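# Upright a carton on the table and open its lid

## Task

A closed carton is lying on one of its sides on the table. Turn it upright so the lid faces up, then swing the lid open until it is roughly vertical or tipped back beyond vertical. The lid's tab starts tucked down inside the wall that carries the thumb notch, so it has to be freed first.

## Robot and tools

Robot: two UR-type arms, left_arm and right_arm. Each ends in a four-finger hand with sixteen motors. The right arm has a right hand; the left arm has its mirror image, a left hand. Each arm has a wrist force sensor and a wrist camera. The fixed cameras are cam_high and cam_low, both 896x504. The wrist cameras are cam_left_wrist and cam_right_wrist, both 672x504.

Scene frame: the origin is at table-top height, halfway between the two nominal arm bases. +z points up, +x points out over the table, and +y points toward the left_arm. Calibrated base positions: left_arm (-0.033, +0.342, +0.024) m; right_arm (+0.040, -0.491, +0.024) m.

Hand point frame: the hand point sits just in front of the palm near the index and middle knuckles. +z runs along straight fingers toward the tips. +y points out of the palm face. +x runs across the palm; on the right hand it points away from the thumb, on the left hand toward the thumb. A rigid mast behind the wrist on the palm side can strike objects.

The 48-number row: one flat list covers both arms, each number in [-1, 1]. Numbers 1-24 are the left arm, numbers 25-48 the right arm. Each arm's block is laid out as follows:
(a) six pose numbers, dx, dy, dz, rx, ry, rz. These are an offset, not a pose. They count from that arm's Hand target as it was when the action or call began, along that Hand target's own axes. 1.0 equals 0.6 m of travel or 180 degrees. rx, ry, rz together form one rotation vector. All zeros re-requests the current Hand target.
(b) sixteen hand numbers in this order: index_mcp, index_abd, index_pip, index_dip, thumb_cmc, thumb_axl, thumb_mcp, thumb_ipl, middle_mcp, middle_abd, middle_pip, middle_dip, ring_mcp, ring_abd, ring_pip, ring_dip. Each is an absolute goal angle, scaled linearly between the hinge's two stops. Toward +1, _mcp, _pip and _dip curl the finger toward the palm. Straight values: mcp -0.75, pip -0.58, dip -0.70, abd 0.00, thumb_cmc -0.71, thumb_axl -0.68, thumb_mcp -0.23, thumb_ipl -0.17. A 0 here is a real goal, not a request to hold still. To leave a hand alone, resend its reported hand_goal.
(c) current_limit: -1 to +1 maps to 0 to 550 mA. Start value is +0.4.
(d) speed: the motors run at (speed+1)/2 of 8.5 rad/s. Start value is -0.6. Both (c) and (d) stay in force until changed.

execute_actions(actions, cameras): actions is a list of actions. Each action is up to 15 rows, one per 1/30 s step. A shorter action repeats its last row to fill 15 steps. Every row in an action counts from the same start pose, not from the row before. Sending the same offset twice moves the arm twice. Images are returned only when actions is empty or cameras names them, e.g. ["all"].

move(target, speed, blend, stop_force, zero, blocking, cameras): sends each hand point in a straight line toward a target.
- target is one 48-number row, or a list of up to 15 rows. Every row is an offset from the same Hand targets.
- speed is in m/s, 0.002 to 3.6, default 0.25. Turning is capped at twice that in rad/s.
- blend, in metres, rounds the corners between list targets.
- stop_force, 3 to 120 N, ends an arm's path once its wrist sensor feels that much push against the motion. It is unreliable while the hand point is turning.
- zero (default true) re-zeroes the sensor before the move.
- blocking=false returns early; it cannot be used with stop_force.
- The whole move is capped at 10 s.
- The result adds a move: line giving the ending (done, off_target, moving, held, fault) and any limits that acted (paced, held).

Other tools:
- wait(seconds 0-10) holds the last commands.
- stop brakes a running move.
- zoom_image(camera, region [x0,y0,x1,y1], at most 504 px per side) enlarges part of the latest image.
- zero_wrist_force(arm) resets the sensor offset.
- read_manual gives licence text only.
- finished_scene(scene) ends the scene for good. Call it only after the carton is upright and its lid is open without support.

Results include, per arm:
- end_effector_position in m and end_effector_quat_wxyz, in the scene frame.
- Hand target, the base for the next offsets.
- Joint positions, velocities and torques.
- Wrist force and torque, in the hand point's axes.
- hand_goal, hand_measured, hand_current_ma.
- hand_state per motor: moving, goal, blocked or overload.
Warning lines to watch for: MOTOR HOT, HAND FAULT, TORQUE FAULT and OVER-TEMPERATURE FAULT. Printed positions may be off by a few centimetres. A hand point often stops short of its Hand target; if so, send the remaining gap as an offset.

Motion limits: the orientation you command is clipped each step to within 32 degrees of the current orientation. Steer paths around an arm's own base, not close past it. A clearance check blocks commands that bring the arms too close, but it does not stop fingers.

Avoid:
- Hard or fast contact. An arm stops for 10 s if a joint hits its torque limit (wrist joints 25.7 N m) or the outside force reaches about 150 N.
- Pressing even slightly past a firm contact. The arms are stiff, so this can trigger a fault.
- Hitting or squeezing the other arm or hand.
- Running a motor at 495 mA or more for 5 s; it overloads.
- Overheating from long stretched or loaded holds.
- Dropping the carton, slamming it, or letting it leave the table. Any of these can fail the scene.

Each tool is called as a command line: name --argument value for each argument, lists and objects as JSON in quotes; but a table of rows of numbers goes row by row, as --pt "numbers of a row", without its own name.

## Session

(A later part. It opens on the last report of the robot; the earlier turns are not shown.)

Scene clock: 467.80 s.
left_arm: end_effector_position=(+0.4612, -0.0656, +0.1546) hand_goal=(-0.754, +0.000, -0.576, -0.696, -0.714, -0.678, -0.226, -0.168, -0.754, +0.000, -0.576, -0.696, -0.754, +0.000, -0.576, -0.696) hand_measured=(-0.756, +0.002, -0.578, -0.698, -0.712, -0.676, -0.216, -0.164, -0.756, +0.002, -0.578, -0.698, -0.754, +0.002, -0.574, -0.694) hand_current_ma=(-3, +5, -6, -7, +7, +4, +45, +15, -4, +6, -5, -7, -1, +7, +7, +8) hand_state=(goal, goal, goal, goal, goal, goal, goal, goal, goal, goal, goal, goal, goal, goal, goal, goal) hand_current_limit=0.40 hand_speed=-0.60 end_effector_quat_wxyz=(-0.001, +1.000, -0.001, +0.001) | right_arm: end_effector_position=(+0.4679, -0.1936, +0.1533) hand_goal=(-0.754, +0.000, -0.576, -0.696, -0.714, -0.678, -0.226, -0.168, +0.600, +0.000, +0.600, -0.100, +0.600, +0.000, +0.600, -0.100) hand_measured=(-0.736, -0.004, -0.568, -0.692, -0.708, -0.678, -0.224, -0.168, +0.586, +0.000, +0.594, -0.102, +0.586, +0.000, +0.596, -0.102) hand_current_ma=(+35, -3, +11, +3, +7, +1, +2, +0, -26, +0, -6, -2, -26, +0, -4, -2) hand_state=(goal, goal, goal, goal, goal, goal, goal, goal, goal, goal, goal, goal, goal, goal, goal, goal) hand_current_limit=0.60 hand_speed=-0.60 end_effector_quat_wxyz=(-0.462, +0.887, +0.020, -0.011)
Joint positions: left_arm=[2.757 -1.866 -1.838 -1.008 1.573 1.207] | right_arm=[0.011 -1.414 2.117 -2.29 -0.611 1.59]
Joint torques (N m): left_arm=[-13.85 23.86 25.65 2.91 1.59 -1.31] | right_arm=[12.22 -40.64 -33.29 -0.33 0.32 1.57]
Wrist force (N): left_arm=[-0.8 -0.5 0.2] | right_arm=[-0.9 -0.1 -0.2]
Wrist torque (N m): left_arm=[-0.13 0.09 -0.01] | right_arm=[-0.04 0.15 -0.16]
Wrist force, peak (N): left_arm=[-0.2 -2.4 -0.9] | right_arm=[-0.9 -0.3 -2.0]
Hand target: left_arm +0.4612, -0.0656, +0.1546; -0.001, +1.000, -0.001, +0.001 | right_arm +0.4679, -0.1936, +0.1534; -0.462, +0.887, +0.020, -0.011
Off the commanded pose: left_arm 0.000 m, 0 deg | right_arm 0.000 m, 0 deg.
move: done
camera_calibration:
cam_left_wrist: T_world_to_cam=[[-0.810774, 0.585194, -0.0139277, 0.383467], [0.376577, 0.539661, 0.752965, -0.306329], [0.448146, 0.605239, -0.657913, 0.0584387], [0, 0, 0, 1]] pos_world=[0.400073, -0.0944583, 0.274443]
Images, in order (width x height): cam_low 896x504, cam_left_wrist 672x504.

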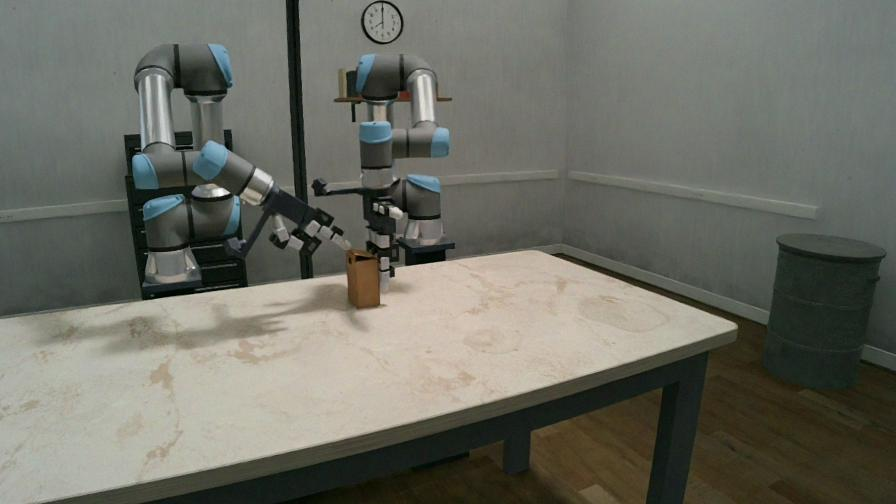

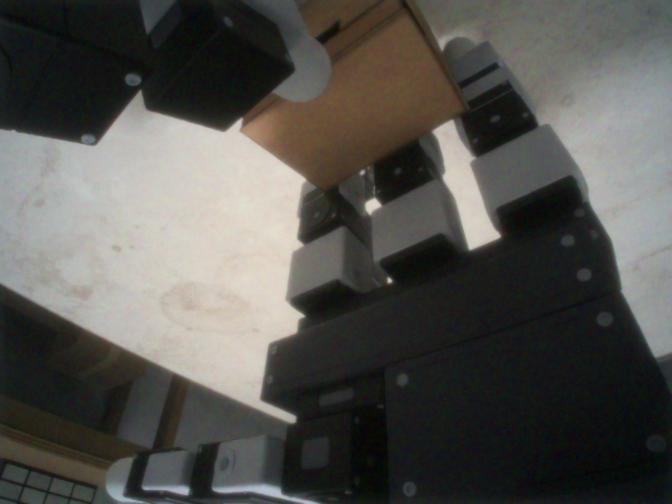

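move --pt "0 0 0 0 0 0 -0.754 0 -0.576 -0.696 -0.714 -0.678 -0.226 -0.168 -0.754 0 -0.576 -0.696 -0.754 0 -0.576 -0.696 0.4 -0.6 -0.001 0.0143 -0.0205 0 0 0 -0.754 0 -0.576 -0.696 -0.714 -0.678 -0.226 -0.168 0.6 0 0.6 -0.1 0.6 0 0.6 -0.1 0.6 -0.6" --pt "0 0 0 0 0 0 -0.754 0 -0.576 -0.696 -0.714 -0.678 -0.226 -0.168 -0.754 0 -0.576 -0.696 -0.754 0 -0.576 -0.696 0.4 -0.6 -0.001 0.0417 -0.0013 0 0 0 -0.754 0 -0.576 -0.696 -0.714 -0.678 -0.226 -0.168 0.6 0 0.6 -0.1 0.6 0 0.6 -0.1 0.6 -0.6" --speed 0.04

move --target '[0,0,0,0,0,0,-0.754,0,-0.576,-0.696,-0.714,-0.678,-0.226,-0.168,-0.754,0,-0.576,-0.696,-0.754,0,-0.576,-0.696,0.4,-0.6,0.0023,-0.0287,0.0409,0,0,0,-0.754,0,-0.576,-0.696,-0.714,-0.678,-0.226,-0.168,0.6,0,0.6,-0.1,0.6,0,0.6,-0.1,0.6,-0.6]' --speed 0.012 --stop_force 3 --cameras '["cam_low"]'

zoom_image --camera "cam_low" --region '[303, 225, 403, 325]'

move --target '[0,0,0,0,0,0,-0.754,0,-0.576,-0.696,-0.714,-0.678,-0.226,-0.168,-0.754,0,-0.576,-0.696,-0.754,0,-0.576,-0.696,0.4,-0.6,0.0,-0.0546,-0.0383,0,0,0,-0.754,0,-0.576,-0.696,-0.714,-0.678,-0.226,-0.168,0.6,0,0.6,-0.1,0.6,0,0.6,-0.1,0.6,-0.6]' --speed 0.03 --cameras '["cam_low","cam_left_wrist"]'

zoom_image --camera "cam_low" --region '[303, 225, 403, 325]'

Scene clock: 479.53 s.
left_arm: end_effector_position=(+0.4612, -0.0656, +0.1546) hand_goal=(-0.754, +0.000, -0.576, -0.696, -0.714, -0.678, -0.226, -0.168, -0.754, +0.000, -0.576, -0.696, -0.754, +0.000, -0.576, -0.696) hand_measured=(-0.756, +0.002, -0.578, -0.698, -0.712, -0.676, -0.216, -0.164, -0.756, +0.002, -0.578, -0.698, -0.754, +0.002, -0.574, -0.694) hand_current_ma=(-3, +5, -6, -7, +7, +4, +45, +15, -4, +6, -5, -7, -1, +7, +7, +8) hand_state=(goal, goal, goal, goal, goal, goal, goal, goal, goal, goal, goal, goal, goal, goal, goal, goal) hand_current_limit=0.40 hand_speed=-0.60 end_effector_quat_wxyz=(-0.001, +1.000, -0.001, +0.001) | right_arm: end_effector_position=(+0.4680, -0.2086, +0.1334) hand_goal=(-0.754, +0.000, -0.576, -0.696, -0.714, -0.678, -0.226, -0.168, +0.600, +0.000, +0.600, -0.100, +0.600, +0.000, +0.600, -0.100) hand_measured=(-0.736, -0.004, -0.568, -0.692, -0.708, -0.678, -0.224, -0.168, +0.586, +0.000, +0.594, -0.102, +0.586, +0.000, +0.596, -0.102) hand_current_ma=(+34, -3, +11, +3, +7, +1, +2, +0, -25, +0, -6, -2, -26, +0, -4, -2) hand_state=(goal, goal, goal, goal, goal, goal, goal, goal, goal, goal, goal, goal, goal, goal, goal, goal) hand_current_limit=0.60 hand_speed=-0.60 end_effector_quat_wxyz=(-0.462, +0.887, +0.020, -0.011)
Joint positions: left_arm=[2.757 -1.866 -1.838 -1.008 1.573 1.207] | right_arm=[-0.021 -1.396 2.147 -2.291 -0.611 1.534]
Joint torques (N m): left_arm=[-15.01 25.55 22.72 4.08 1.44 -1.24] | right_arm=[-2.98 -12.64 -6.15 -5.25 1.25 1.43]
Wrist force (N): left_arm=[-0.9 -0.6 0.0] | right_arm=[-0.2 -0.1 0.0]
Wrist torque (N m): left_arm=[-0.13 0.10 -0.02] | right_arm=[-0.06 0.04 -0.02]
Wrist force, peak (N): left_arm=[-0.9 -0.8 0.2] | right_arm=[-0.9 -0.4 -0.1]
Hand target: left_arm +0.4612, -0.0656, +0.1546; -0.001, +1.000, -0.001, +0.001 | right_arm +0.4679, -0.2086, +0.1333; -0.462, +0.887, +0.020, -0.011
Off the commanded pose: left_arm 0.000 m, 0 deg | right_arm 0.000 m, 0 deg.
move: done

Scene clock: 482.00 s.
left_arm: end_effector_position=(+0.4612, -0.0656, +0.1546) hand_goal=(-0.754, +0.000, -0.576, -0.696, -0.714, -0.678, -0.226, -0.168, -0.754, +0.000, -0.576, -0.696, -0.754, +0.000, -0.576, -0.696) hand_measured=(-0.760, +0.002, -0.578, -0.698, -0.712, -0.676, -0.216, -0.164, -0.758, +0.002, -0.578, -0.698, -0.758, +0.002, -0.574, -0.694) hand_current_ma=(-18, +5, -6, -7, +7, +4, +45, +15, -16, +6, -5, -7, -11, +7, +7, +8) hand_state=(goal, goal, goal, goal, goal, goal, goal, goal, goal, goal, goal, goal, goal, goal, goal, goal) hand_current_limit=0.40 hand_speed=-0.60 end_effector_quat_wxyz=(-0.001, +1.000, -0.001, +0.001) | right_arm: end_effector_position=(+0.4679, -0.1929, +0.1333) hand_goal=(-0.754, +0.000, -0.576, -0.696, -0.714, -0.678, -0.226, -0.168, +0.600, +0.000, +0.600, -0.100, +0.600, +0.000, +0.600, -0.100) hand_measured=(-0.720, -0.004, -0.556, -0.690, -0.708, -0.678, -0.224, -0.168, +0.586, +0.000, +0.594, -0.102, +0.586, +0.000, +0.596, -0.102) hand_current_ma=(+80, -4, +39, +8, +7, +1, +2, +0, -25, +0, -6, -2, -26, +0, -4, -2) hand_state=(blocked, goal, blocked, goal, goal, goal, goal, goal, goal, goal, goal, goal, goal, goal, goal, goal) hand_current_limit=0.60 hand_speed=-0.60 end_effector_quat_wxyz=(-0.462, +0.887, +0.021, -0.011)
Joint positions: left_arm=[2.757 -1.866 -1.838 -1.008 1.573 1.207] | right_arm=[0.013 -1.376 2.139 -2.35 -0.611 1.592]
Joint torques (N m): left_arm=[-14.74 26.42 19.71 4.69 0.33 -0.87] | right_arm=[-14.5 -42.11 -7.12 -0.11 2.49 -1.36]
Wrist force (N): left_arm=[-0.5 -2.1 0.2] | right_arm=[-0.6 1.0 -0.8]
Wrist torque (N m): left_arm=[-0.12 0.08 0.03] | right_arm=[-0.03 0.02 -0.04]
Wrist force, peak (N): left_arm=[-0.7 -4.3 -1.3] | right_arm=[-0.5 0.8 -3.1]
Hand target: left_arm +0.4612, -0.0656, +0.1546; -0.001, +1.000, -0.001, +0.001 | right_arm +0.4679, -0.1929, +0.1333; -0.462, +0.887, +0.021, -0.011 (not the last commanded pose)
Off the commanded pose: left_arm 0.000 m, 0 deg | right_arm 0.014 m, 0 deg.
move: contact (right_arm)
Images, in order (width x height): cam_low 896x504.

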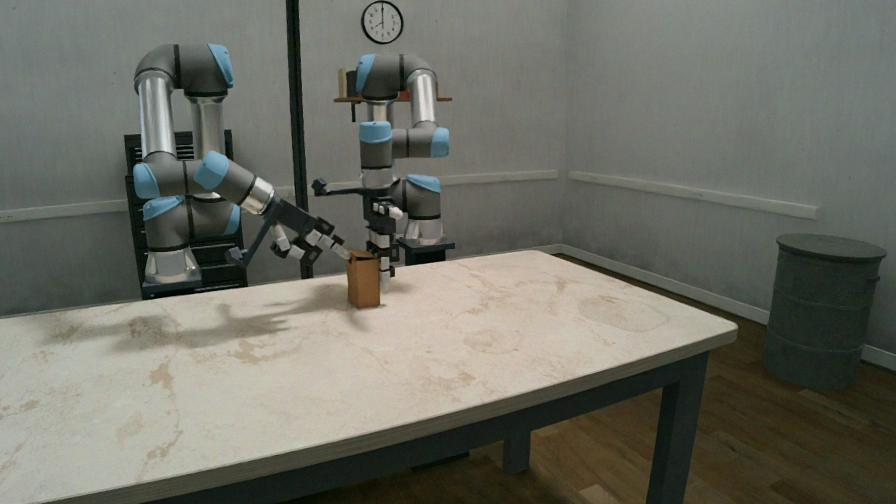

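Scaled by 5.040 from the camera's 896x504 image, which has a finer 1280x720 frame.

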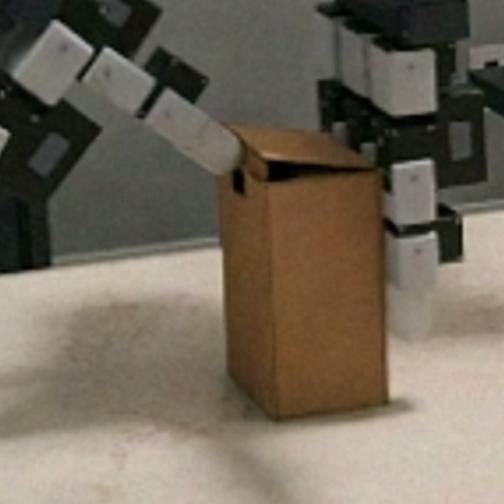

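Scene clock: 483.77 s.
left_arm: end_effector_position=(+0.4612, -0.0656, +0.1546) hand_goal=(-0.754, +0.000, -0.576, -0.696, -0.714, -0.678, -0.226, -0.168, -0.754, +0.000, -0.576, -0.696, -0.754, +0.000, -0.576, -0.696) hand_measured=(-0.756, +0.002, -0.578, -0.698, -0.712, -0.676, -0.216, -0.164, -0.756, +0.002, -0.578, -0.698, -0.756, +0.002, -0.574, -0.694) hand_current_ma=(-3, +5, -6, -7, +7, +4, +45, +15, -4, +6, -5, -7, -4, +7, +7, +8) hand_state=(goal, goal, goal, goal, goal, goal, goal, goal, goal, goal, goal, goal, goal, goal, goal, goal) hand_current_limit=0.40 hand_speed=-0.60 end_effector_quat_wxyz=(-0.001, +1.000, -0.001, +0.001) | right_arm: end_effector_position=(+0.4679, -0.1930, +0.1733) hand_goal=(-0.754, +0.000, -0.576, -0.696, -0.714, -0.678, -0.226, -0.168, +0.600, +0.000, +0.600, -0.100, +0.600, +0.000, +0.600, -0.100) hand_measured=(-0.736, -0.004, -0.568, -0.692, -0.708, -0.678, -0.224, -0.168, +0.586, +0.000, +0.594, -0.102, +0.586, +0.000, +0.596, -0.102) hand_current_ma=(+35, -3, +11, +3, +7, +1, +2, +0, -25, +0, -6, -2, -26, +0, -4, -2) hand_state=(goal, goal, goal, goal, goal, goal, goal, goal, goal, goal, goal, goal, goal, goal, goal, goal) hand_current_limit=0.60 hand_speed=-0.60 end_effector_quat_wxyz=(-0.462, +0.887, +0.020, -0.011)
Joint positions: left_arm=[2.757 -1.866 -1.838 -1.008 1.573 1.207] | right_arm=[0.013 -1.448 2.092 -2.233 -0.611 1.592]
Joint torques (N m): left_arm=[-11.67 25.88 20.28 5.02 -1.04 -0.97] | right_arm=[-15.04 -39.84 -32.13 -0.12 3.07 -1.55]
Wrist force (N): left_arm=[-0.8 -0.6 -0.1] | right_arm=[-0.6 -0.5 0.1]
Wrist torque (N m): left_arm=[-0.14 0.09 -0.01] | right_arm=[-0.15 0.11 -0.01]
Wrist force, peak (N): left_arm=[-1.1 -2.0 0.3] | right_arm=[-0.3 1.3 -0.3]
Hand target: left_arm +0.4612, -0.0656, +0.1546; -0.001, +1.000, -0.001, +0.001 | right_arm +0.4679, -0.1930, +0.1734; -0.462, +0.887, +0.021, -0.011
Off the commanded pose: left_arm 0.000 m, 0 deg | right_arm 0.000 m, 0 deg.
move: done
camera_calibration:
cam_left_wrist: T_world_to_cam=[[-0.810774, 0.585194, -0.0139277, 0.383467], [0.376577, 0.539661, 0.752965, -0.306329], [0.448146, 0.605239, -0.657913, 0.0584387], [0, 0, 0, 1]] pos_world=[0.400073, -0.0944583, 0.274443]
Images, in order (width x height): cam_low 896x504, cam_left_wrist 672x504.

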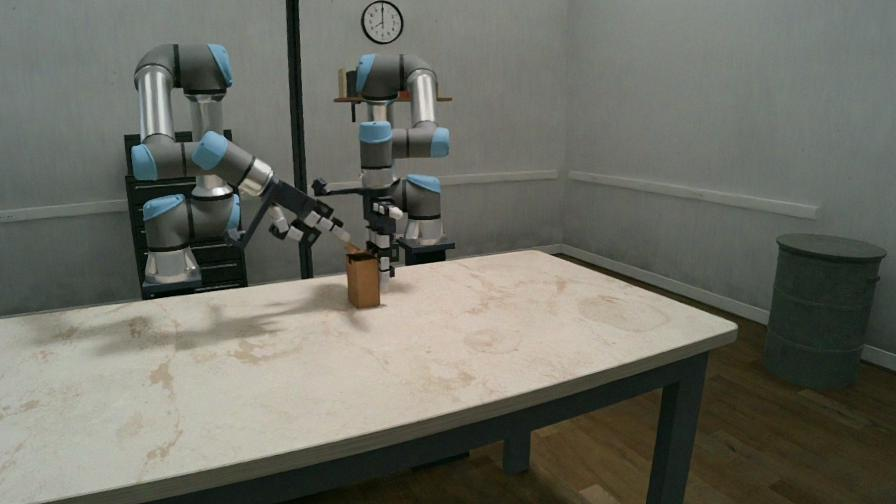

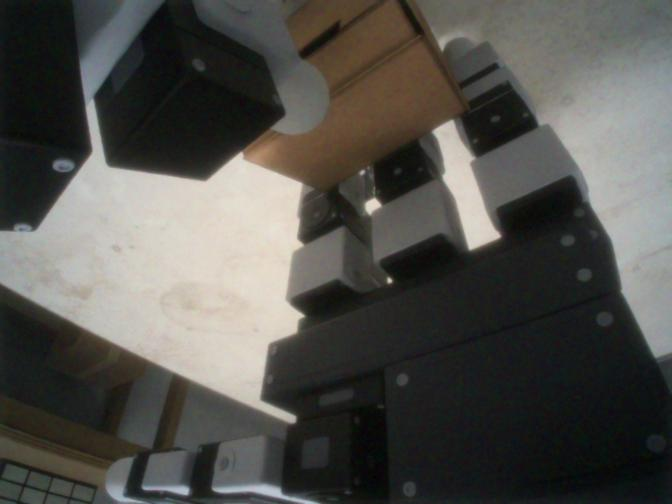

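Scaled by 5.040 from the camera's 896x504 image, which has a finer 1280x720 frame.

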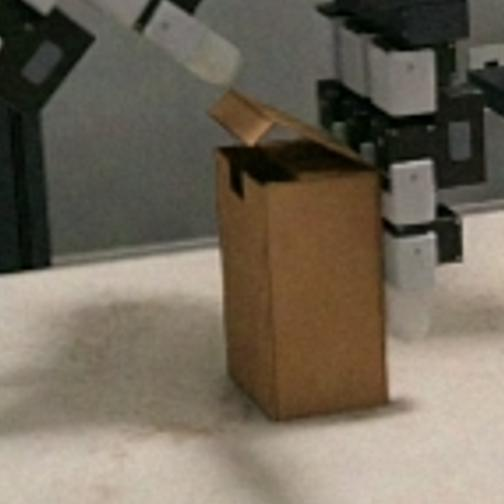

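move --pt "0 0 0 0 0 0 -0.754 0 -0.576 -0.696 -0.714 -0.678 -0.226 -0.168 -0.754 0 -0.576 -0.696 -0.754 0 -0.576 -0.696 0.4 -0.6 -0.001 0.0287 -0.0409 0 0 0 -0.754 0 -0.576 -0.696 -0.714 -0.678 -0.226 -0.168 0.6 0 0.6 -0.1 0.6 0 0.6 -0.1 0.6 -0.6" --pt "0 0 0 0 0 0 -0.754 0 -0.576 -0.696 -0.714 -0.678 -0.226 -0.168 -0.754 0 -0.576 -0.696 -0.754 0 -0.576 -0.696 0.4 -0.6 -0.001 0.06 -0.0189 0 0 0 -0.754 0 -0.576 -0.696 -0.714 -0.678 -0.226 -0.168 0.6 0 0.6 -0.1 0.6 0 0.6 -0.1 0.6 -0.6" --pt "0 0 0 0 0 0 -0.754 0 -0.576 -0.696 -0.714 -0.678 -0.226 -0.168 -0.754 0 -0.576 -0.696 -0.754 0 -0.576 -0.696 0.4 -0.6 0 0.0095 0.0474 0 0 0 -0.754 0 -0.576 -0.696 -0.714 -0.678 -0.226 -0.168 0.6 0 0.6 -0.1 0.6 0 0.6 -0.1 0.6 -0.6" --pt "0 0 0 0 0 0 -0.754 0 -0.576 -0.696 -0.714 -0.678 -0.226 -0.168 -0.754 0 -0.576 -0.696 -0.754 0 -0.576 -0.696 0.4 -0.6 0 -0.0697 0.0122 0 0 0 -0.754 0 -0.576 -0.696 -0.714 -0.678 -0.226 -0.168 0.6 0 0.6 -0.1 0.6 0 0.6 -0.1 0.6 -0.6" --pt "0 0 0 0 0 0 -0.754 0 -0.576 -0.696 -0.714 -0.678 -0.226 -0.168 -0.754 0 -0.576 -0.696 -0.754 0 -0.576 -0.696 0.4 -0.6 0 -0.0977 0.023 0 0 0 -0.754 0 -0.576 -0.696 -0.714 -0.678 -0.226 -0.168 0.6 0 0.6 -0.1 0.6 0 0.6 -0.1 0.6 -0.6" --speed '[0.06,0.06,0.035,0.05,0.04]' --stop_force 6 --cameras '["cam_low","cam_high","cam_left_wrist"]'

zoom_image --camera "cam_low" --region '[303, 205, 423, 325]'

Scene clock: 498.57 s.
left_arm: end_effector_position=(+0.4612, -0.0656, +0.1546) hand_goal=(-0.754, +0.000, -0.576, -0.696, -0.714, -0.678, -0.226, -0.168, -0.754, +0.000, -0.576, -0.696, -0.754, +0.000, -0.576, -0.696) hand_measured=(-0.768, +0.002, -0.578, -0.698, -0.712, -0.676, -0.216, -0.164, -0.768, +0.002, -0.578, -0.698, -0.766, +0.002, -0.574, -0.694) hand_current_ma=(-49, +5, -5, -7, +7, +4, +45, +15, -49, +6, -5, -7, -47, +5, +7, +8) hand_state=(goal, goal, goal, goal, goal, goal, goal, goal, goal, goal, goal, goal, goal, goal, goal, goal) hand_current_limit=0.40 hand_speed=-0.60 end_effector_quat_wxyz=(-0.001, +1.000, -0.001, +0.001) | right_arm: end_effector_position=(+0.4674, -0.1860, +0.1519) hand_goal=(-0.754, +0.000, -0.576, -0.696, -0.714, -0.678, -0.226, -0.168, +0.600, +0.000, +0.600, -0.100, +0.600, +0.000, +0.600, -0.100) hand_measured=(-0.736, -0.002, -0.574, -0.698, -0.708, -0.678, -0.224, -0.168, +0.586, +0.000, +0.594, -0.102, +0.586, +0.000, +0.596, -0.102) hand_current_ma=(+33, -1, +2, -2, +7, +1, +2, +0, -25, +0, -6, -2, -25, +0, -4, -2) hand_state=(goal, goal, goal, goal, goal, goal, goal, goal, goal, goal, goal, goal, goal, goal, goal, goal) hand_current_limit=0.60 hand_speed=-0.60 end_effector_quat_wxyz=(-0.462, +0.887, +0.021, -0.011)
Joint positions: left_arm=[2.757 -1.866 -1.838 -1.008 1.573 1.207] | right_arm=[0.027 -1.403 2.115 -2.321 -0.611 1.617]
Joint torques (N m): left_arm=[-13.75 25.54 13.55 4.71 -2.01 -1.16] | right_arm=[-13.94 -39.66 -7.33 -0.18 3.29 -1.35]
Wrist force (N): left_arm=[-0.5 -3.1 0.7] | right_arm=[-0.4 -0.1 -2.8]
Wrist torque (N m): left_arm=[-0.18 0.06 0.06] | right_arm=[0.14 0.03 0.02]
Wrist force, peak (N): left_arm=[-1.5 -10.5 -3.7] | right_arm=[-0.2 -0.7 -10.0]
Hand target: left_arm +0.4612, -0.0656, +0.1546; -0.001, +1.000, -0.001, +0.001 | right_arm +0.4674, -0.1860, +0.1519; -0.462, +0.887, +0.021, -0.011 (not the last commanded pose)
Off the commanded pose: left_arm 0.000 m, 0 deg | right_arm 0.072 m, 0 deg.
move: contact (right_arm); path passed 2 of 5 targets
camera_calibration:
cam_left_wrist: T_world_to_cam=[[-0.810774, 0.585194, -0.0139277, 0.383467], [0.376577, 0.539661, 0.752965, -0.306329], [0.448146, 0.605239, -0.657913, 0.0584387], [0, 0, 0, 1]] pos_world=[0.400073, -0.0944583, 0.274443]
Images, in order (width x height): cam_high 896x504, cam_low 896x504, cam_left_wrist 672x504.

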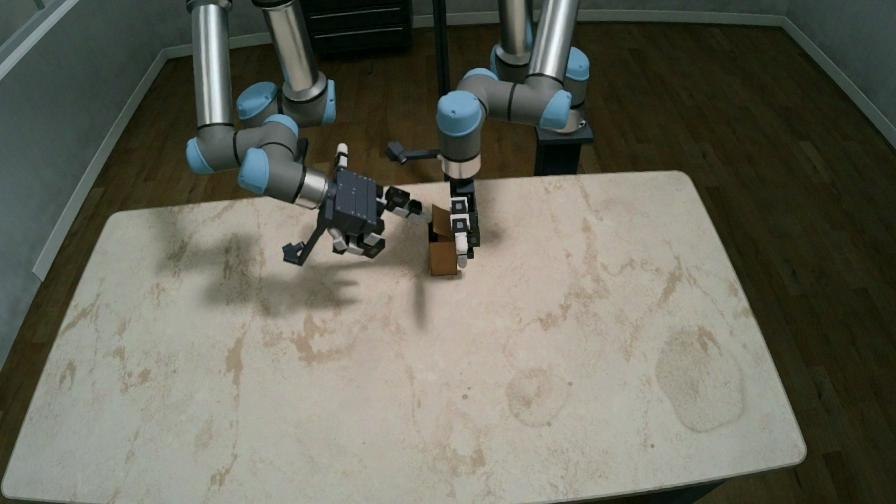

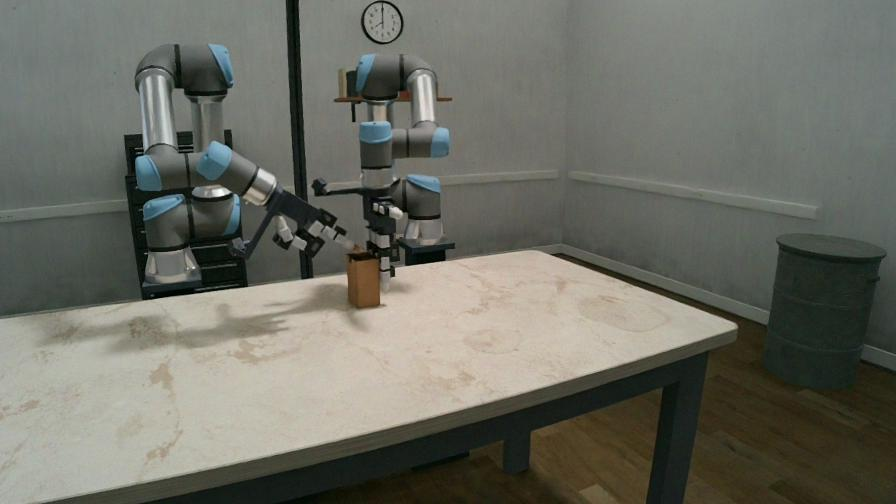

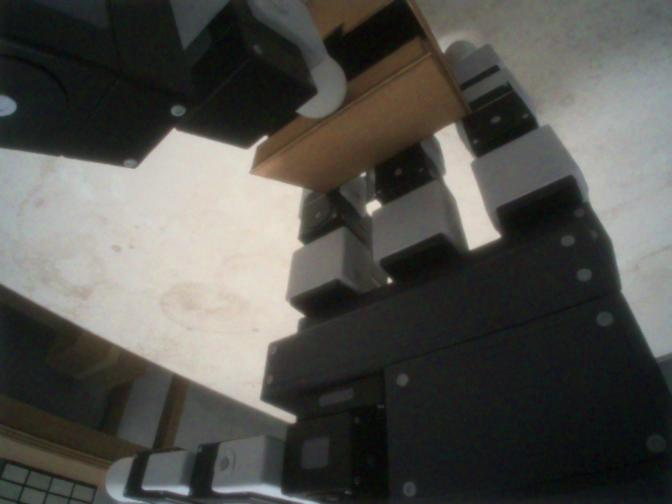

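Scaled by 4.200 from the camera's 896x504 image, which has a finer 1280x720 frame.

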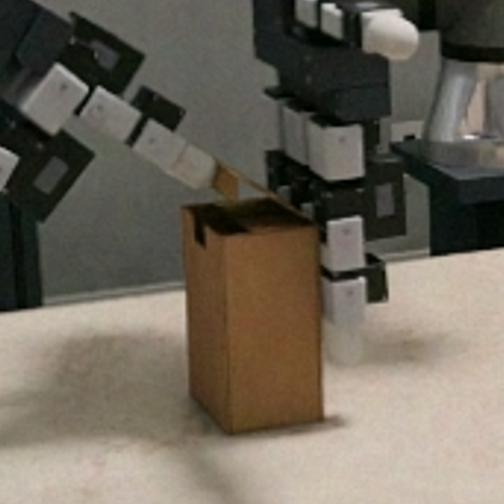

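move --target '[0,0,0,0,0,0,-0.754,0,-0.576,-0.696,-0.714,-0.678,-0.226,-0.168,-0.754,0,-0.576,-0.696,-0.754,0,-0.576,-0.696,0.4,-0.6,0.0,-0.0593,-0.0171,0,0,0,-0.754,0,-0.576,-0.696,-0.714,-0.678,-0.226,-0.168,0.6,0,0.6,-0.1,0.6,0,0.6,-0.1,0.6,-0.6]' --speed 0.035 --stop_force 10 --cameras '["cam_low","cam_left_wrist"]'

zoom_image --camera "cam_low" --region '[303, 205, 423, 325]'

Scene clock: 505.63 s.
left_arm: end_effector_position=(+0.4612, -0.0656, +0.1546) hand_goal=(-0.754, +0.000, -0.576, -0.696, -0.714, -0.678, -0.226, -0.168, -0.754, +0.000, -0.576, -0.696, -0.754, +0.000, -0.576, -0.696) hand_measured=(-0.756, +0.002, -0.578, -0.698, -0.712, -0.676, -0.216, -0.164, -0.756, +0.002, -0.578, -0.698, -0.756, +0.002, -0.574, -0.694) hand_current_ma=(-3, +5, -5, -7, +7, +4, +45, +15, -4, +6, -5, -7, -4, +5, +7, +8) hand_state=(goal, goal, goal, goal, goal, goal, goal, goal, goal, goal, goal, goal, goal, goal, goal, goal) hand_current_limit=0.40 hand_speed=-0.60 end_effector_quat_wxyz=(-0.001, +1.000, -0.001, +0.001) | right_arm: end_effector_position=(+0.4669, -0.1741, +0.1870) hand_goal=(-0.754, +0.000, -0.576, -0.696, -0.714, -0.678, -0.226, -0.168, +0.600, +0.000, +0.600, -0.100, +0.600, +0.000, +0.600, -0.100) hand_measured=(-0.736, +0.000, -0.574, -0.698, -0.708, -0.678, -0.224, -0.168, +0.586, +0.000, +0.594, -0.102, +0.586, +0.000, +0.596, -0.102) hand_current_ma=(+33, +0, +2, -1, +7, +1, +2, +0, -25, +0, -6, -2, -25, +0, -4, -2) hand_state=(goal, goal, goal, goal, goal, goal, goal, goal, goal, goal, goal, goal, goal, goal, goal, goal) hand_current_limit=0.60 hand_speed=-0.60 end_effector_quat_wxyz=(-0.462, +0.887, +0.021, -0.011)
Joint positions: left_arm=[2.757 -1.866 -1.838 -1.008 1.573 1.207] | right_arm=[0.053 -1.447 2.066 -2.264 -0.612 1.661]
Joint torques (N m): left_arm=[-14.29 26.1 13.99 4.86 -2.06 -0.87] | right_arm=[15.07 -39.66 -32.08 -0.23 -0.64 1.45]
Wrist force (N): left_arm=[-0.7 -0.8 0.2] | right_arm=[-0.5 -0.2 0.0]
Wrist torque (N m): left_arm=[-0.17 0.08 0.00] | right_arm=[-0.08 0.10 -0.11]
Wrist force, peak (N): left_arm=[-0.7 -3.1 1.7] | right_arm=[-0.6 -0.4 -3.3]
Hand target: left_arm +0.4612, -0.0656, +0.1546; -0.001, +1.000, -0.001, +0.001 | right_arm +0.4669, -0.1741, +0.1870; -0.462, +0.887, +0.021, -0.011
Off the commanded pose: left_arm 0.000 m, 0 deg | right_arm 0.000 m, 0 deg.
move: done
camera_calibration:
cam_left_wrist: T_world_to_cam=[[-0.810774, 0.585194, -0.0139277, 0.383467], [0.376577, 0.539661, 0.752965, -0.306329], [0.448146, 0.605239, -0.657913, 0.0584387], [0, 0, 0, 1]] pos_world=[0.400073, -0.0944583, 0.274443]
Images, in order (width x height): cam_low 896x504, cam_left_wrist 672x504.

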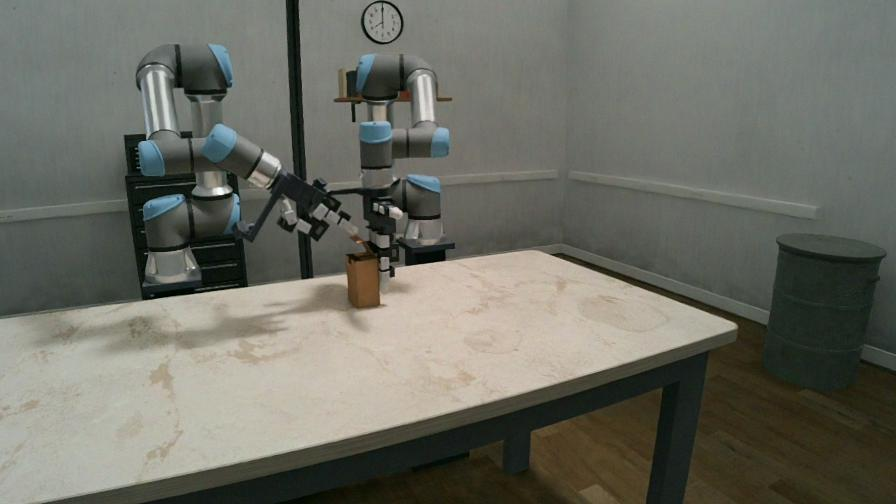

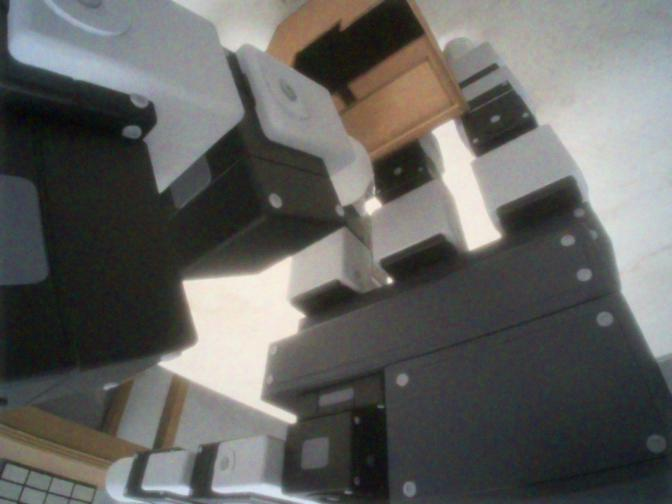

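Scaled by 4.200 from the camera's 896x504 image, which has a finer 1280x720 frame.

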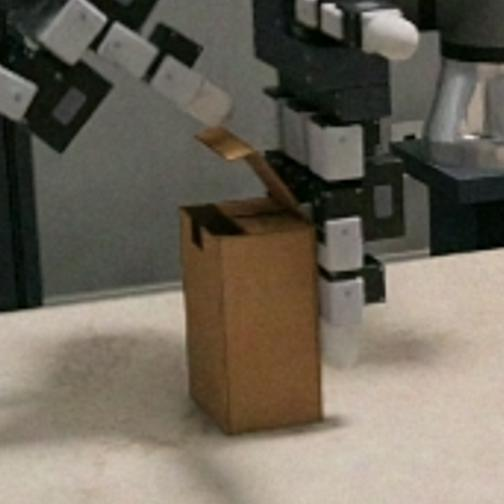

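move --pt "0 0 0 0 0 0 -0.754 0 -0.576 -0.696 -0.714 -0.678 -0.226 -0.168 -0.754 0 -0.576 -0.696 -0.754 0 -0.576 -0.696 0.4 -0.6 -0.001 0.0573 -0.0818 0 0 0 -0.754 0 -0.576 -0.696 -0.714 -0.678 -0.226 -0.168 0.6 0 0.6 -0.1 0.6 0 0.6 -0.1 0.6 -0.6" --pt "0 0 0 0 0 0 -0.754 0 -0.576 -0.696 -0.714 -0.678 -0.226 -0.168 -0.754 0 -0.576 -0.696 -0.754 0 -0.576 -0.696 0.4 -0.6 -0.001 0.1147 -0.0417 0 0 0 -0.754 0 -0.576 -0.696 -0.714 -0.678 -0.226 -0.168 0.6 0 0.6 -0.1 0.6 0 0.6 -0.1 0.6 -0.6" --pt "0 0 0 0 0 0 -0.754 0 -0.576 -0.696 -0.714 -0.678 -0.226 -0.168 -0.754 0 -0.576 -0.696 -0.754 0 -0.576 -0.696 0.4 -0.6 0 0.0573 0.0402 0 0 0 -0.754 0 -0.576 -0.696 -0.714 -0.678 -0.226 -0.168 0.6 0 0.6 -0.1 0.6 0 0.6 -0.1 0.6 -0.6" --pt "0 0 0 0 0 0 -0.754 0 -0.576 -0.696 -0.714 -0.678 -0.226 -0.168 -0.754 0 -0.576 -0.696 -0.754 0 -0.576 -0.696 0.4 -0.6 0 0.0082 0.0465 0 0 0 -0.754 0 -0.576 -0.696 -0.714 -0.678 -0.226 -0.168 0.6 0 0.6 -0.1 0.6 0 0.6 -0.1 0.6 -0.6" --pt "0 0 0 0 0 0 -0.754 0 -0.576 -0.696 -0.714 -0.678 -0.226 -0.168 -0.754 0 -0.576 -0.696 -0.754 0 -0.576 -0.696 0.4 -0.6 0 -0.0063 0.0525 0 0 0 -0.754 0 -0.576 -0.696 -0.714 -0.678 -0.226 -0.168 0.6 0 0.6 -0.1 0.6 0 0.6 -0.1 0.6 -0.6" --speed '[0.08,0.08,0.05,0.04,0.03]' --stop_force 5 --cameras '["cam_low","cam_high"]'

zoom_image --camera "cam_low" --region '[303, 205, 423, 325]'

Scene clock: 520.47 s.
left_arm: end_effector_position=(+0.4612, -0.0656, +0.1546) hand_goal=(-0.754, +0.000, -0.576, -0.696, -0.714, -0.678, -0.226, -0.168, -0.754, +0.000, -0.576, -0.696, -0.754, +0.000, -0.576, -0.696) hand_measured=(-0.756, +0.002, -0.578, -0.698, -0.712, -0.676, -0.216, -0.164, -0.756, +0.002, -0.578, -0.698, -0.756, +0.002, -0.574, -0.694) hand_current_ma=(-3, +5, -5, -7, +7, +4, +45, +15, -4, +6, -5, -7, -4, +5, +7, +8) hand_state=(goal, goal, goal, goal, goal, goal, goal, goal, goal, goal, goal, goal, goal, goal, goal, goal) hand_current_limit=0.40 hand_speed=-0.60 end_effector_quat_wxyz=(-0.001, +1.000, -0.001, +0.001) | right_arm: end_effector_position=(+0.4655, -0.1461, +0.1720) hand_goal=(-0.754, +0.000, -0.576, -0.696, -0.714, -0.678, -0.226, -0.168, +0.600, +0.000, +0.600, -0.100, +0.600, +0.000, +0.600, -0.100) hand_measured=(-0.736, +0.000, -0.574, -0.696, -0.708, -0.678, -0.224, -0.168, +0.586, +0.000, +0.594, -0.102, +0.586, +0.000, +0.596, -0.102) hand_current_ma=(+32, +0, +3, +0, +7, +1, +2, +0, -24, +0, -6, -2, -24, +0, -4, -2) hand_state=(goal, goal, goal, goal, goal, goal, goal, goal, goal, goal, goal, goal, goal, goal, goal, goal) hand_current_limit=0.60 hand_speed=-0.60 end_effector_quat_wxyz=(-0.462, +0.887, +0.021, -0.011)
Joint positions: left_arm=[2.757 -1.866 -1.838 -1.008 1.573 1.207] | right_arm=[0.111 -1.386 2.066 -2.407 -0.619 1.762]
Joint torques (N m): left_arm=[-12.29 26.43 13.79 4.68 -1.71 -0.6] | right_arm=[14.52 -13.41 -32.7 -5.31 -0.41 1.59]
Wrist force (N): left_arm=[-0.9 -0.6 0.1] | right_arm=[-0.2 0.1 0.1]
Wrist torque (N m): left_arm=[-0.14 0.11 -0.02] | right_arm=[-0.09 0.07 -0.06]
Wrist force, peak (N): left_arm=[-0.9 -0.8 0.1] | right_arm=[-0.6 -0.7 -1.0]
Hand target: left_arm +0.4612, -0.0656, +0.1546; -0.001, +1.000, -0.001, +0.001 | right_arm +0.4655, -0.1461, +0.1720; -0.462, +0.887, +0.021, -0.011
Off the commanded pose: left_arm 0.000 m, 0 deg | right_arm 0.000 m, 0 deg.
move: done
Images, in order (width x height): cam_high 896x504, cam_low 896x504.

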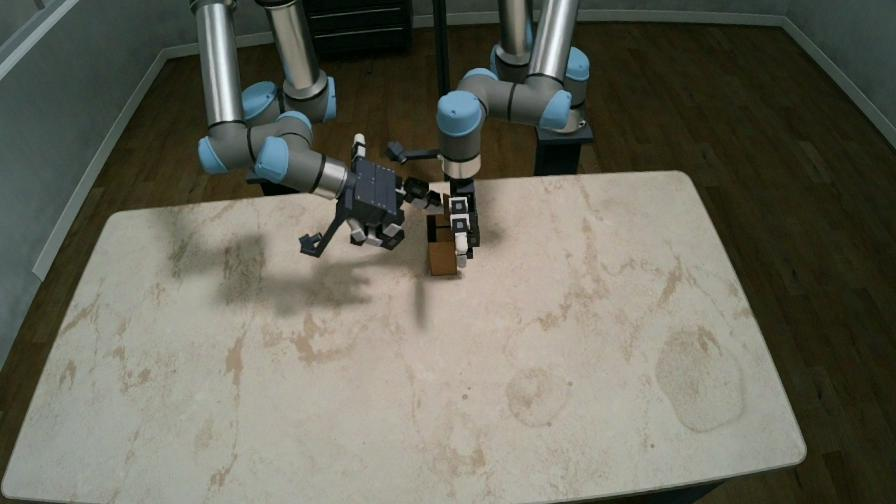

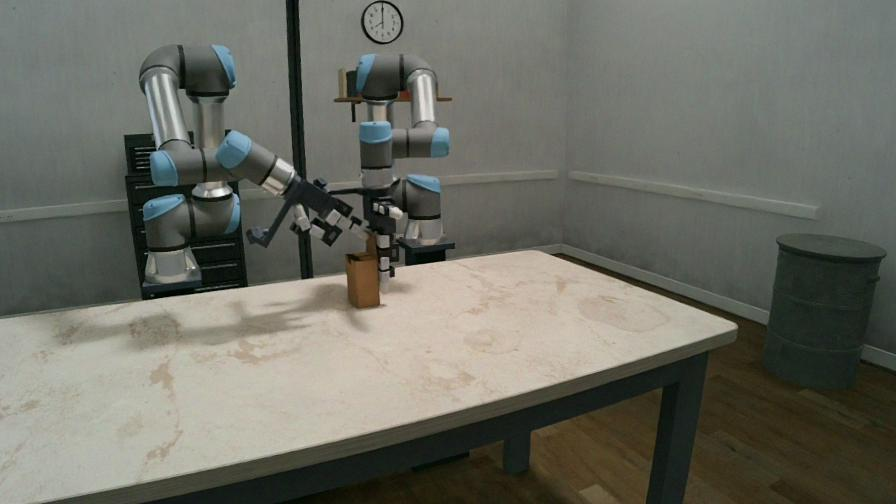

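Scaled by 4.200 from the camera's 896x504 image, which has a finer 1280x720 frame.

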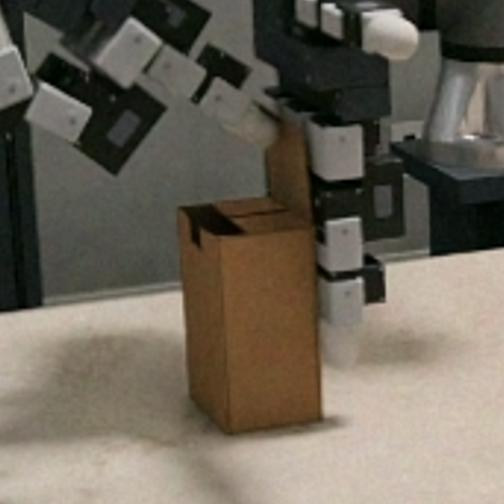

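move --target '[0,-0.083,0,0,0,0,-0.754,0,-0.576,-0.696,-0.714,-0.678,-0.226,-0.168,-0.754,0,-0.576,-0.696,-0.754,0,-0.576,-0.696,0.4,-0.6,0,0,0,0,0,0,-0.754,0,-0.576,-0.696,-0.714,-0.678,-0.226,-0.168,0.6,0,0.6,-0.1,0.6,0,0.6,-0.1,0.6,-0.6]' --speed 0.06 --cameras '["cam_low","cam_left_wrist"]'

move --target '[0,0,0,0,0,0,-0.754,0,-0.576,-0.696,-0.714,-0.678,-0.226,-0.168,-0.754,0,-0.576,-0.696,-0.754,0,-0.576,-0.696,0.4,-0.6,0.001,-0.0106,0.0249,0,0,0,-0.754,0,-0.576,-0.696,-0.714,-0.678,-0.226,-0.168,0.6,0,0.6,-0.1,0.6,0,0.6,-0.1,0.6,-0.6]' --speed 0.02 --stop_force 3 --cameras '["cam_low"]'

zoom_image --camera "cam_low" --region '[303, 205, 423, 325]'

Scene clock: 527.50 s.
left_arm: end_effector_position=(+0.4612, -0.0159, +0.1547) hand_goal=(-0.754, +0.000, -0.576, -0.696, -0.714, -0.678, -0.226, -0.168, -0.754, +0.000, -0.576, -0.696, -0.754, +0.000, -0.576, -0.696) hand_measured=(-0.754, +0.002, -0.578, -0.698, -0.712, -0.676, -0.216, -0.164, -0.756, +0.002, -0.578, -0.698, -0.754, +0.002, -0.574, -0.694) hand_current_ma=(-2, +5, -5, -7, +7, +4, +45, +15, -3, +6, -5, -7, -3, +5, +7, +8) hand_state=(goal, goal, goal, goal, goal, goal, goal, goal, goal, goal, goal, goal, goal, goal, goal, goal) hand_current_limit=0.40 hand_speed=-0.60 end_effector_quat_wxyz=(-0.001, +1.000, -0.001, +0.001) | right_arm: end_effector_position=(+0.4655, -0.1461, +0.1720) hand_goal=(-0.754, +0.000, -0.576, -0.696, -0.714, -0.678, -0.226, -0.168, +0.600, +0.000, +0.600, -0.100, +0.600, +0.000, +0.600, -0.100) hand_measured=(-0.736, +0.000, -0.574, -0.696, -0.708, -0.678, -0.224, -0.168, +0.586, +0.000, +0.594, -0.102, +0.586, +0.000, +0.596, -0.102) hand_current_ma=(+32, +0, +3, +0, +7, +1, +2, +0, -24, +0, -6, -2, -24, +0, -4, -2) hand_state=(goal, goal, goal, goal, goal, goal, goal, goal, goal, goal, goal, goal, goal, goal, goal, goal) hand_current_limit=0.60 hand_speed=-0.60 end_effector_quat_wxyz=(-0.462, +0.887, +0.021, -0.011)
Joint positions: left_arm=[2.844 -1.809 -1.914 -0.989 1.573 1.294] | right_arm=[0.111 -1.386 2.066 -2.407 -0.619 1.762]
Joint torques (N m): left_arm=[13.63 39.18 10.51 5.03 -1.71 1.44] | right_arm=[13.16 -15.38 -33.92 -5.23 -0.5 1.54]
Wrist force (N): left_arm=[-0.8 -0.3 0.3] | right_arm=[-0.3 -0.1 -0.3]
Wrist torque (N m): left_arm=[-0.12 0.10 -0.15] | right_arm=[-0.07 0.09 -0.07]
Wrist force, peak (N): left_arm=[-1.1 -0.6 0.5] | right_arm=[-0.6 0.4 0.0]
Hand target: left_arm +0.4612, -0.0158, +0.1547; -0.001, +1.000, -0.001, +0.001 | right_arm +0.4655, -0.1461, +0.1720; -0.462, +0.887, +0.021, -0.011
Off the commanded pose: left_arm 0.000 m, 0 deg | right_arm 0.000 m, 0 deg.
move: done
camera_calibration:
cam_left_wrist: T_world_to_cam=[[-0.810777, 0.585192, -0.0138423, 0.354362], [0.376602, 0.53959, 0.753003, -0.333249], [0.44812, 0.605304, -0.657872, 0.0284259], [0, 0, 0, 1]] pos_world=[0.400073, -0.0447583, 0.274543]
Images, in order (width x height): cam_low 896x504, cam_left_wrist 672x504.

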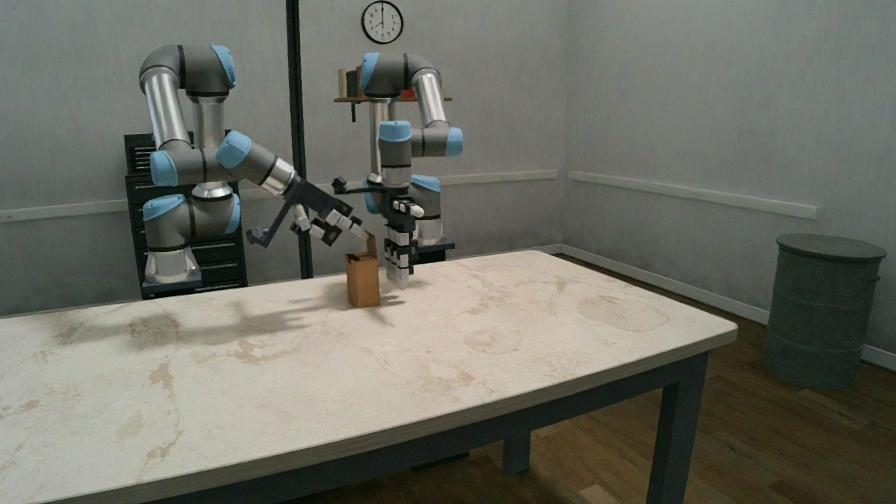

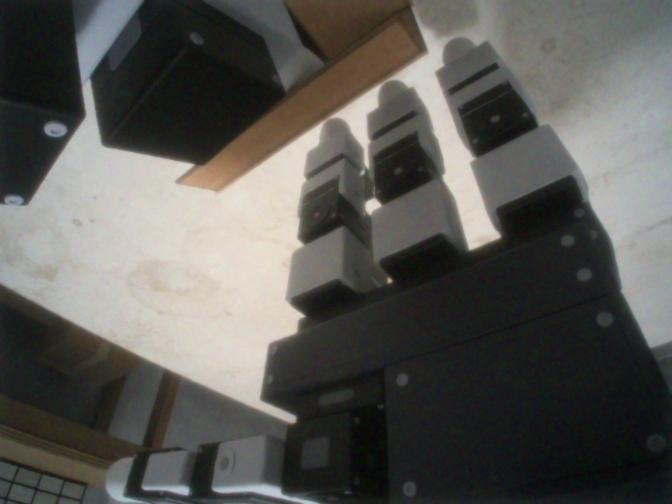

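Scene clock: 529.27 s.
left_arm: end_effector_position=(+0.4612, -0.0158, +0.1547) hand_goal=(-0.754, +0.000, -0.576, -0.696, -0.714, -0.678, -0.226, -0.168, -0.754, +0.000, -0.576, -0.696, -0.754, +0.000, -0.576, -0.696) hand_measured=(-0.754, +0.002, -0.578, -0.698, -0.712, -0.676, -0.216, -0.164, -0.756, +0.002, -0.578, -0.698, -0.754, +0.002, -0.574, -0.694) hand_current_ma=(-2, +5, -5, -7, +7, +4, +45, +15, -3, +6, -5, -7, -3, +5, +7, +8) hand_state=(goal, goal, goal, goal, goal, goal, goal, goal, goal, goal, goal, goal, goal, goal, goal, goal) hand_current_limit=0.40 hand_speed=-0.60 end_effector_quat_wxyz=(-0.001, +1.000, -0.001, +0.001) | right_arm: end_effector_position=(+0.4654, -0.1302, +0.1687) hand_goal=(-0.754, +0.000, -0.576, -0.696, -0.714, -0.678, -0.226, -0.168, +0.600, +0.000, +0.600, -0.100, +0.600, +0.000, +0.600, -0.100) hand_measured=(-0.736, +0.000, -0.574, -0.696, -0.708, -0.678, -0.224, -0.168, +0.586, +0.000, +0.594, -0.102, +0.586, +0.000, +0.596, -0.102) hand_current_ma=(+32, +0, +3, +0, +7, +1, +2, +0, -24, +0, -6, -2, -24, +0, -4, -2) hand_state=(goal, goal, goal, goal, goal, goal, goal, goal, goal, goal, goal, goal, goal, goal, goal, goal) hand_current_limit=0.60 hand_speed=-0.60 end_effector_quat_wxyz=(-0.462, +0.887, +0.021, -0.011)
Joint positions: left_arm=[2.845 -1.809 -1.914 -0.989 1.573 1.294] | right_arm=[0.144 -1.357 2.055 -2.469 -0.624 1.817]
Joint torques (N m): left_arm=[12.04 38.43 7.85 5.2 -2.17 1.52] | right_arm=[14.32 -14.37 -32.7 -5.09 -0.71 1.43]
Wrist force (N): left_arm=[-1.0 -0.4 0.3] | right_arm=[-0.2 -0.1 0.0]
Wrist torque (N m): left_arm=[-0.12 0.12 -0.16] | right_arm=[-0.09 0.07 -0.09]
Wrist force, peak (N): left_arm=[-1.0 -0.5 0.4] | right_arm=[-0.6 -0.5 -0.4]
Hand target: left_arm +0.4612, -0.0158, +0.1547; -0.001, +1.000, -0.001, +0.001 | right_arm +0.4654, -0.1302, +0.1687; -0.462, +0.887, +0.021, -0.011
Off the commanded pose: left_arm 0.000 m, 0 deg | right_arm 0.000 m, 0 deg.
move: done
Images, in order (width x height): cam_low 896x504.

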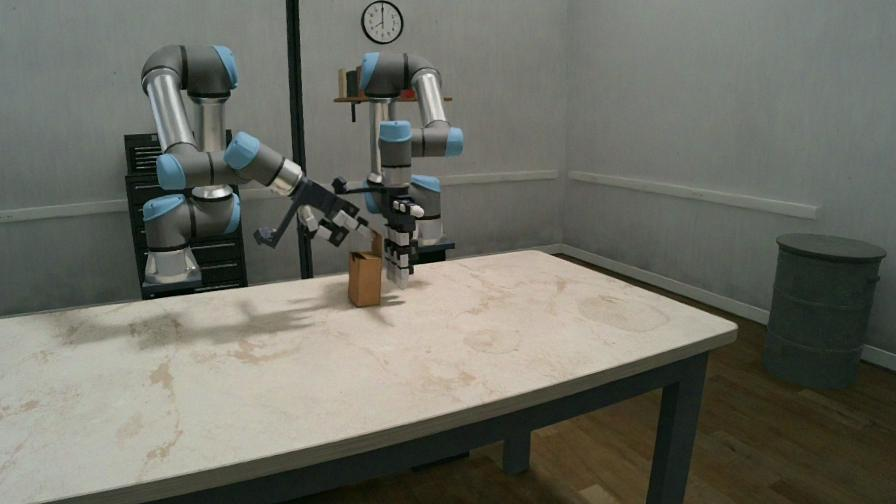

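Scaled by 4.200 from the camera's 896x504 image, which has a finer 1280x720 frame.

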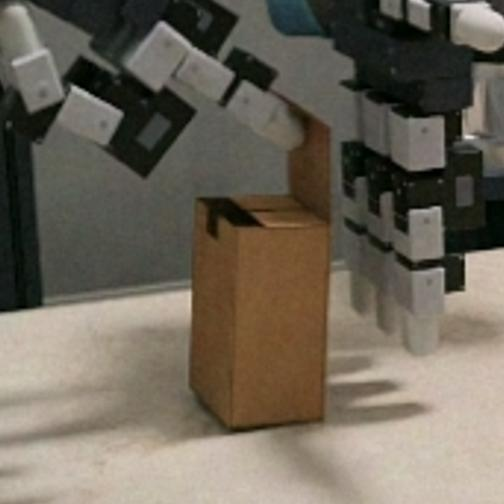

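move --target '[0,0,0,0,0,0,-0.754,0,-0.576,-0.696,-0.714,-0.678,-0.226,-0.168,-0.754,0,-0.576,-0.696,-0.754,0,-0.576,-0.696,0.4,-0.6,-0.001,0.02,-0.075,0,0,0,-0.754,0,-0.576,-0.696,-0.714,-0.678,-0.226,-0.168,0.6,0,0.6,-0.1,0.6,0,0.6,-0.1,0.6,-0.6]' --speed 0.03 --cameras '["cam_low","cam_high"]'

zoom_image --camera "cam_low" --region '[303, 205, 423, 325]'

zoom_image --camera "cam_high" --region '[388, 166, 508, 286]'

Scene clock: 535.10 s.
left_arm: end_effector_position=(+0.4612, -0.0158, +0.1547) hand_goal=(-0.754, +0.000, -0.576, -0.696, -0.714, -0.678, -0.226, -0.168, -0.754, +0.000, -0.576, -0.696, -0.754, +0.000, -0.576, -0.696) hand_measured=(-0.754, +0.002, -0.578, -0.698, -0.712, -0.676, -0.216, -0.164, -0.756, +0.002, -0.578, -0.698, -0.754, +0.002, -0.574, -0.694) hand_current_ma=(-2, +5, -5, -7, +7, +4, +45, +15, -3, +6, -5, -7, -3, +5, +7, +8) hand_state=(goal, goal, goal, goal, goal, goal, goal, goal, goal, goal, goal, goal, goal, goal, goal, goal) hand_current_limit=0.40 hand_speed=-0.60 end_effector_quat_wxyz=(-0.001, +1.000, -0.001, +0.001) | right_arm: end_effector_position=(+0.4668, -0.1739, +0.1846) hand_goal=(-0.754, +0.000, -0.576, -0.696, -0.714, -0.678, -0.226, -0.168, +0.600, +0.000, +0.600, -0.100, +0.600, +0.000, +0.600, -0.100) hand_measured=(-0.736, +0.000, -0.572, -0.696, -0.708, -0.678, -0.224, -0.168, +0.586, +0.000, +0.594, -0.102, +0.586, +0.000, +0.596, -0.102) hand_current_ma=(+32, +0, +5, +0, +7, +1, +2, +0, -24, +0, -6, -2, -24, +0, -4, -2) hand_state=(goal, goal, goal, goal, goal, goal, goal, goal, goal, goal, goal, goal, goal, goal, goal, goal) hand_current_limit=0.60 hand_speed=-0.60 end_effector_quat_wxyz=(-0.462, +0.887, +0.021, -0.011)
Joint positions: left_arm=[2.845 -1.809 -1.914 -0.989 1.573 1.294] | right_arm=[0.053 -1.443 2.069 -2.271 -0.612 1.662]
Joint torques (N m): left_arm=[11.66 39.19 7.25 4.84 -1.97 1.59] | right_arm=[-15.9 -40.87 -19.7 -0.4 3.44 -1.39]
Wrist force (N): left_arm=[-0.8 -0.6 0.3] | right_arm=[-0.5 0.2 -0.2]
Wrist torque (N m): left_arm=[-0.15 0.11 -0.14] | right_arm=[-0.09 0.11 0.01]
Wrist force, peak (N): left_arm=[-1.2 -0.6 0.5] | right_arm=[-0.3 0.6 0.5]
Hand target: left_arm +0.4612, -0.0158, +0.1547; -0.001, +1.000, -0.001, +0.001 | right_arm +0.4668, -0.1740, +0.1846; -0.462, +0.887, +0.021, -0.011
Off the commanded pose: left_arm 0.000 m, 0 deg | right_arm 0.000 m, 0 deg.
move: done
Images, in order (width x height): cam_high 896x504, cam_low 896x504.

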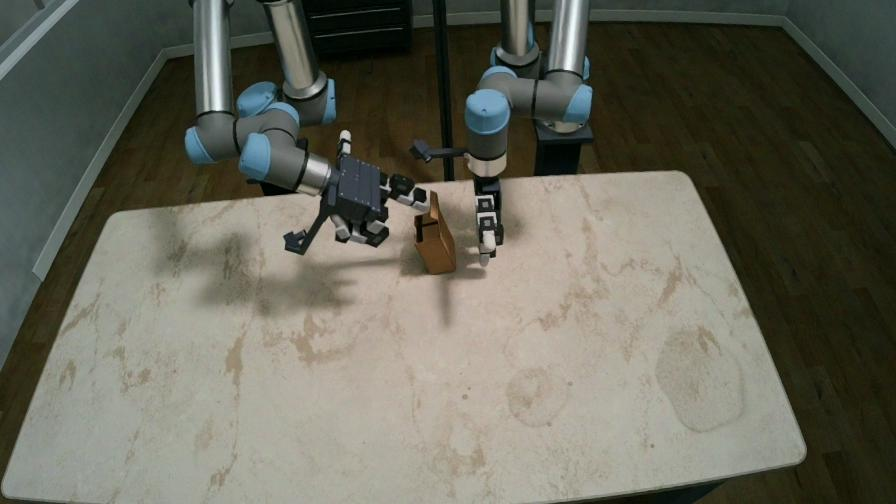

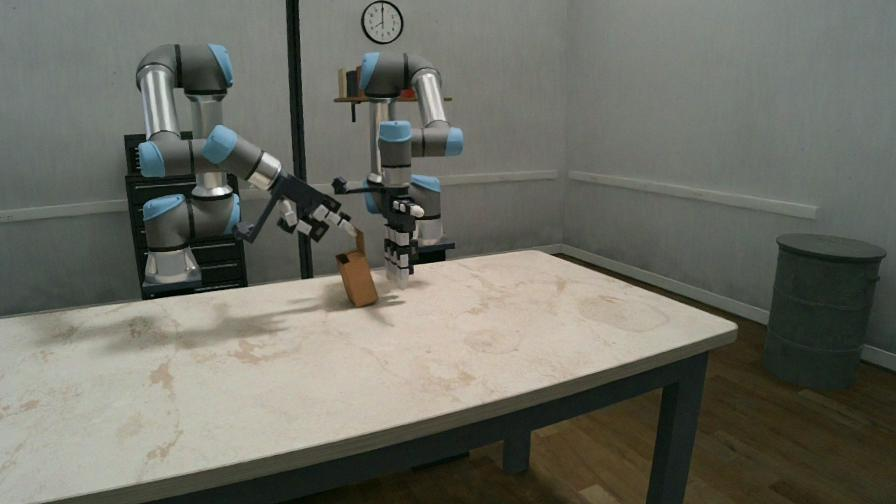

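Scaled by 4.200 from the camera's 896x504 image, which has a finer 1280x720 frame.

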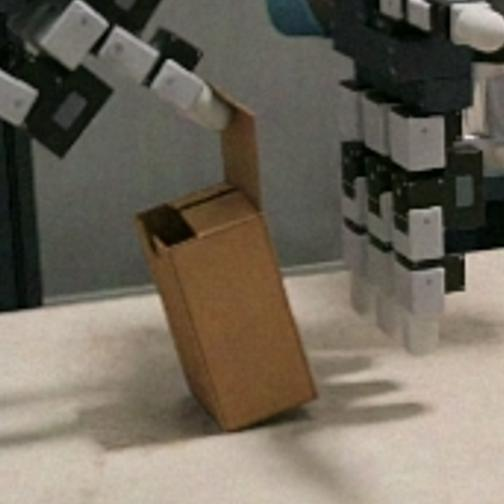

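Scaled by 4.200 from the camera's 896x504 image, which has a finer 1280x720 frame.

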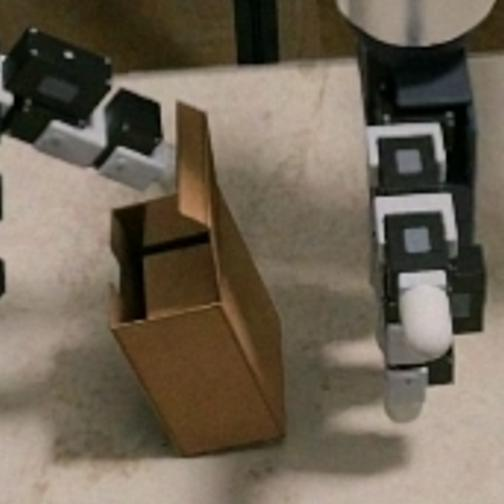

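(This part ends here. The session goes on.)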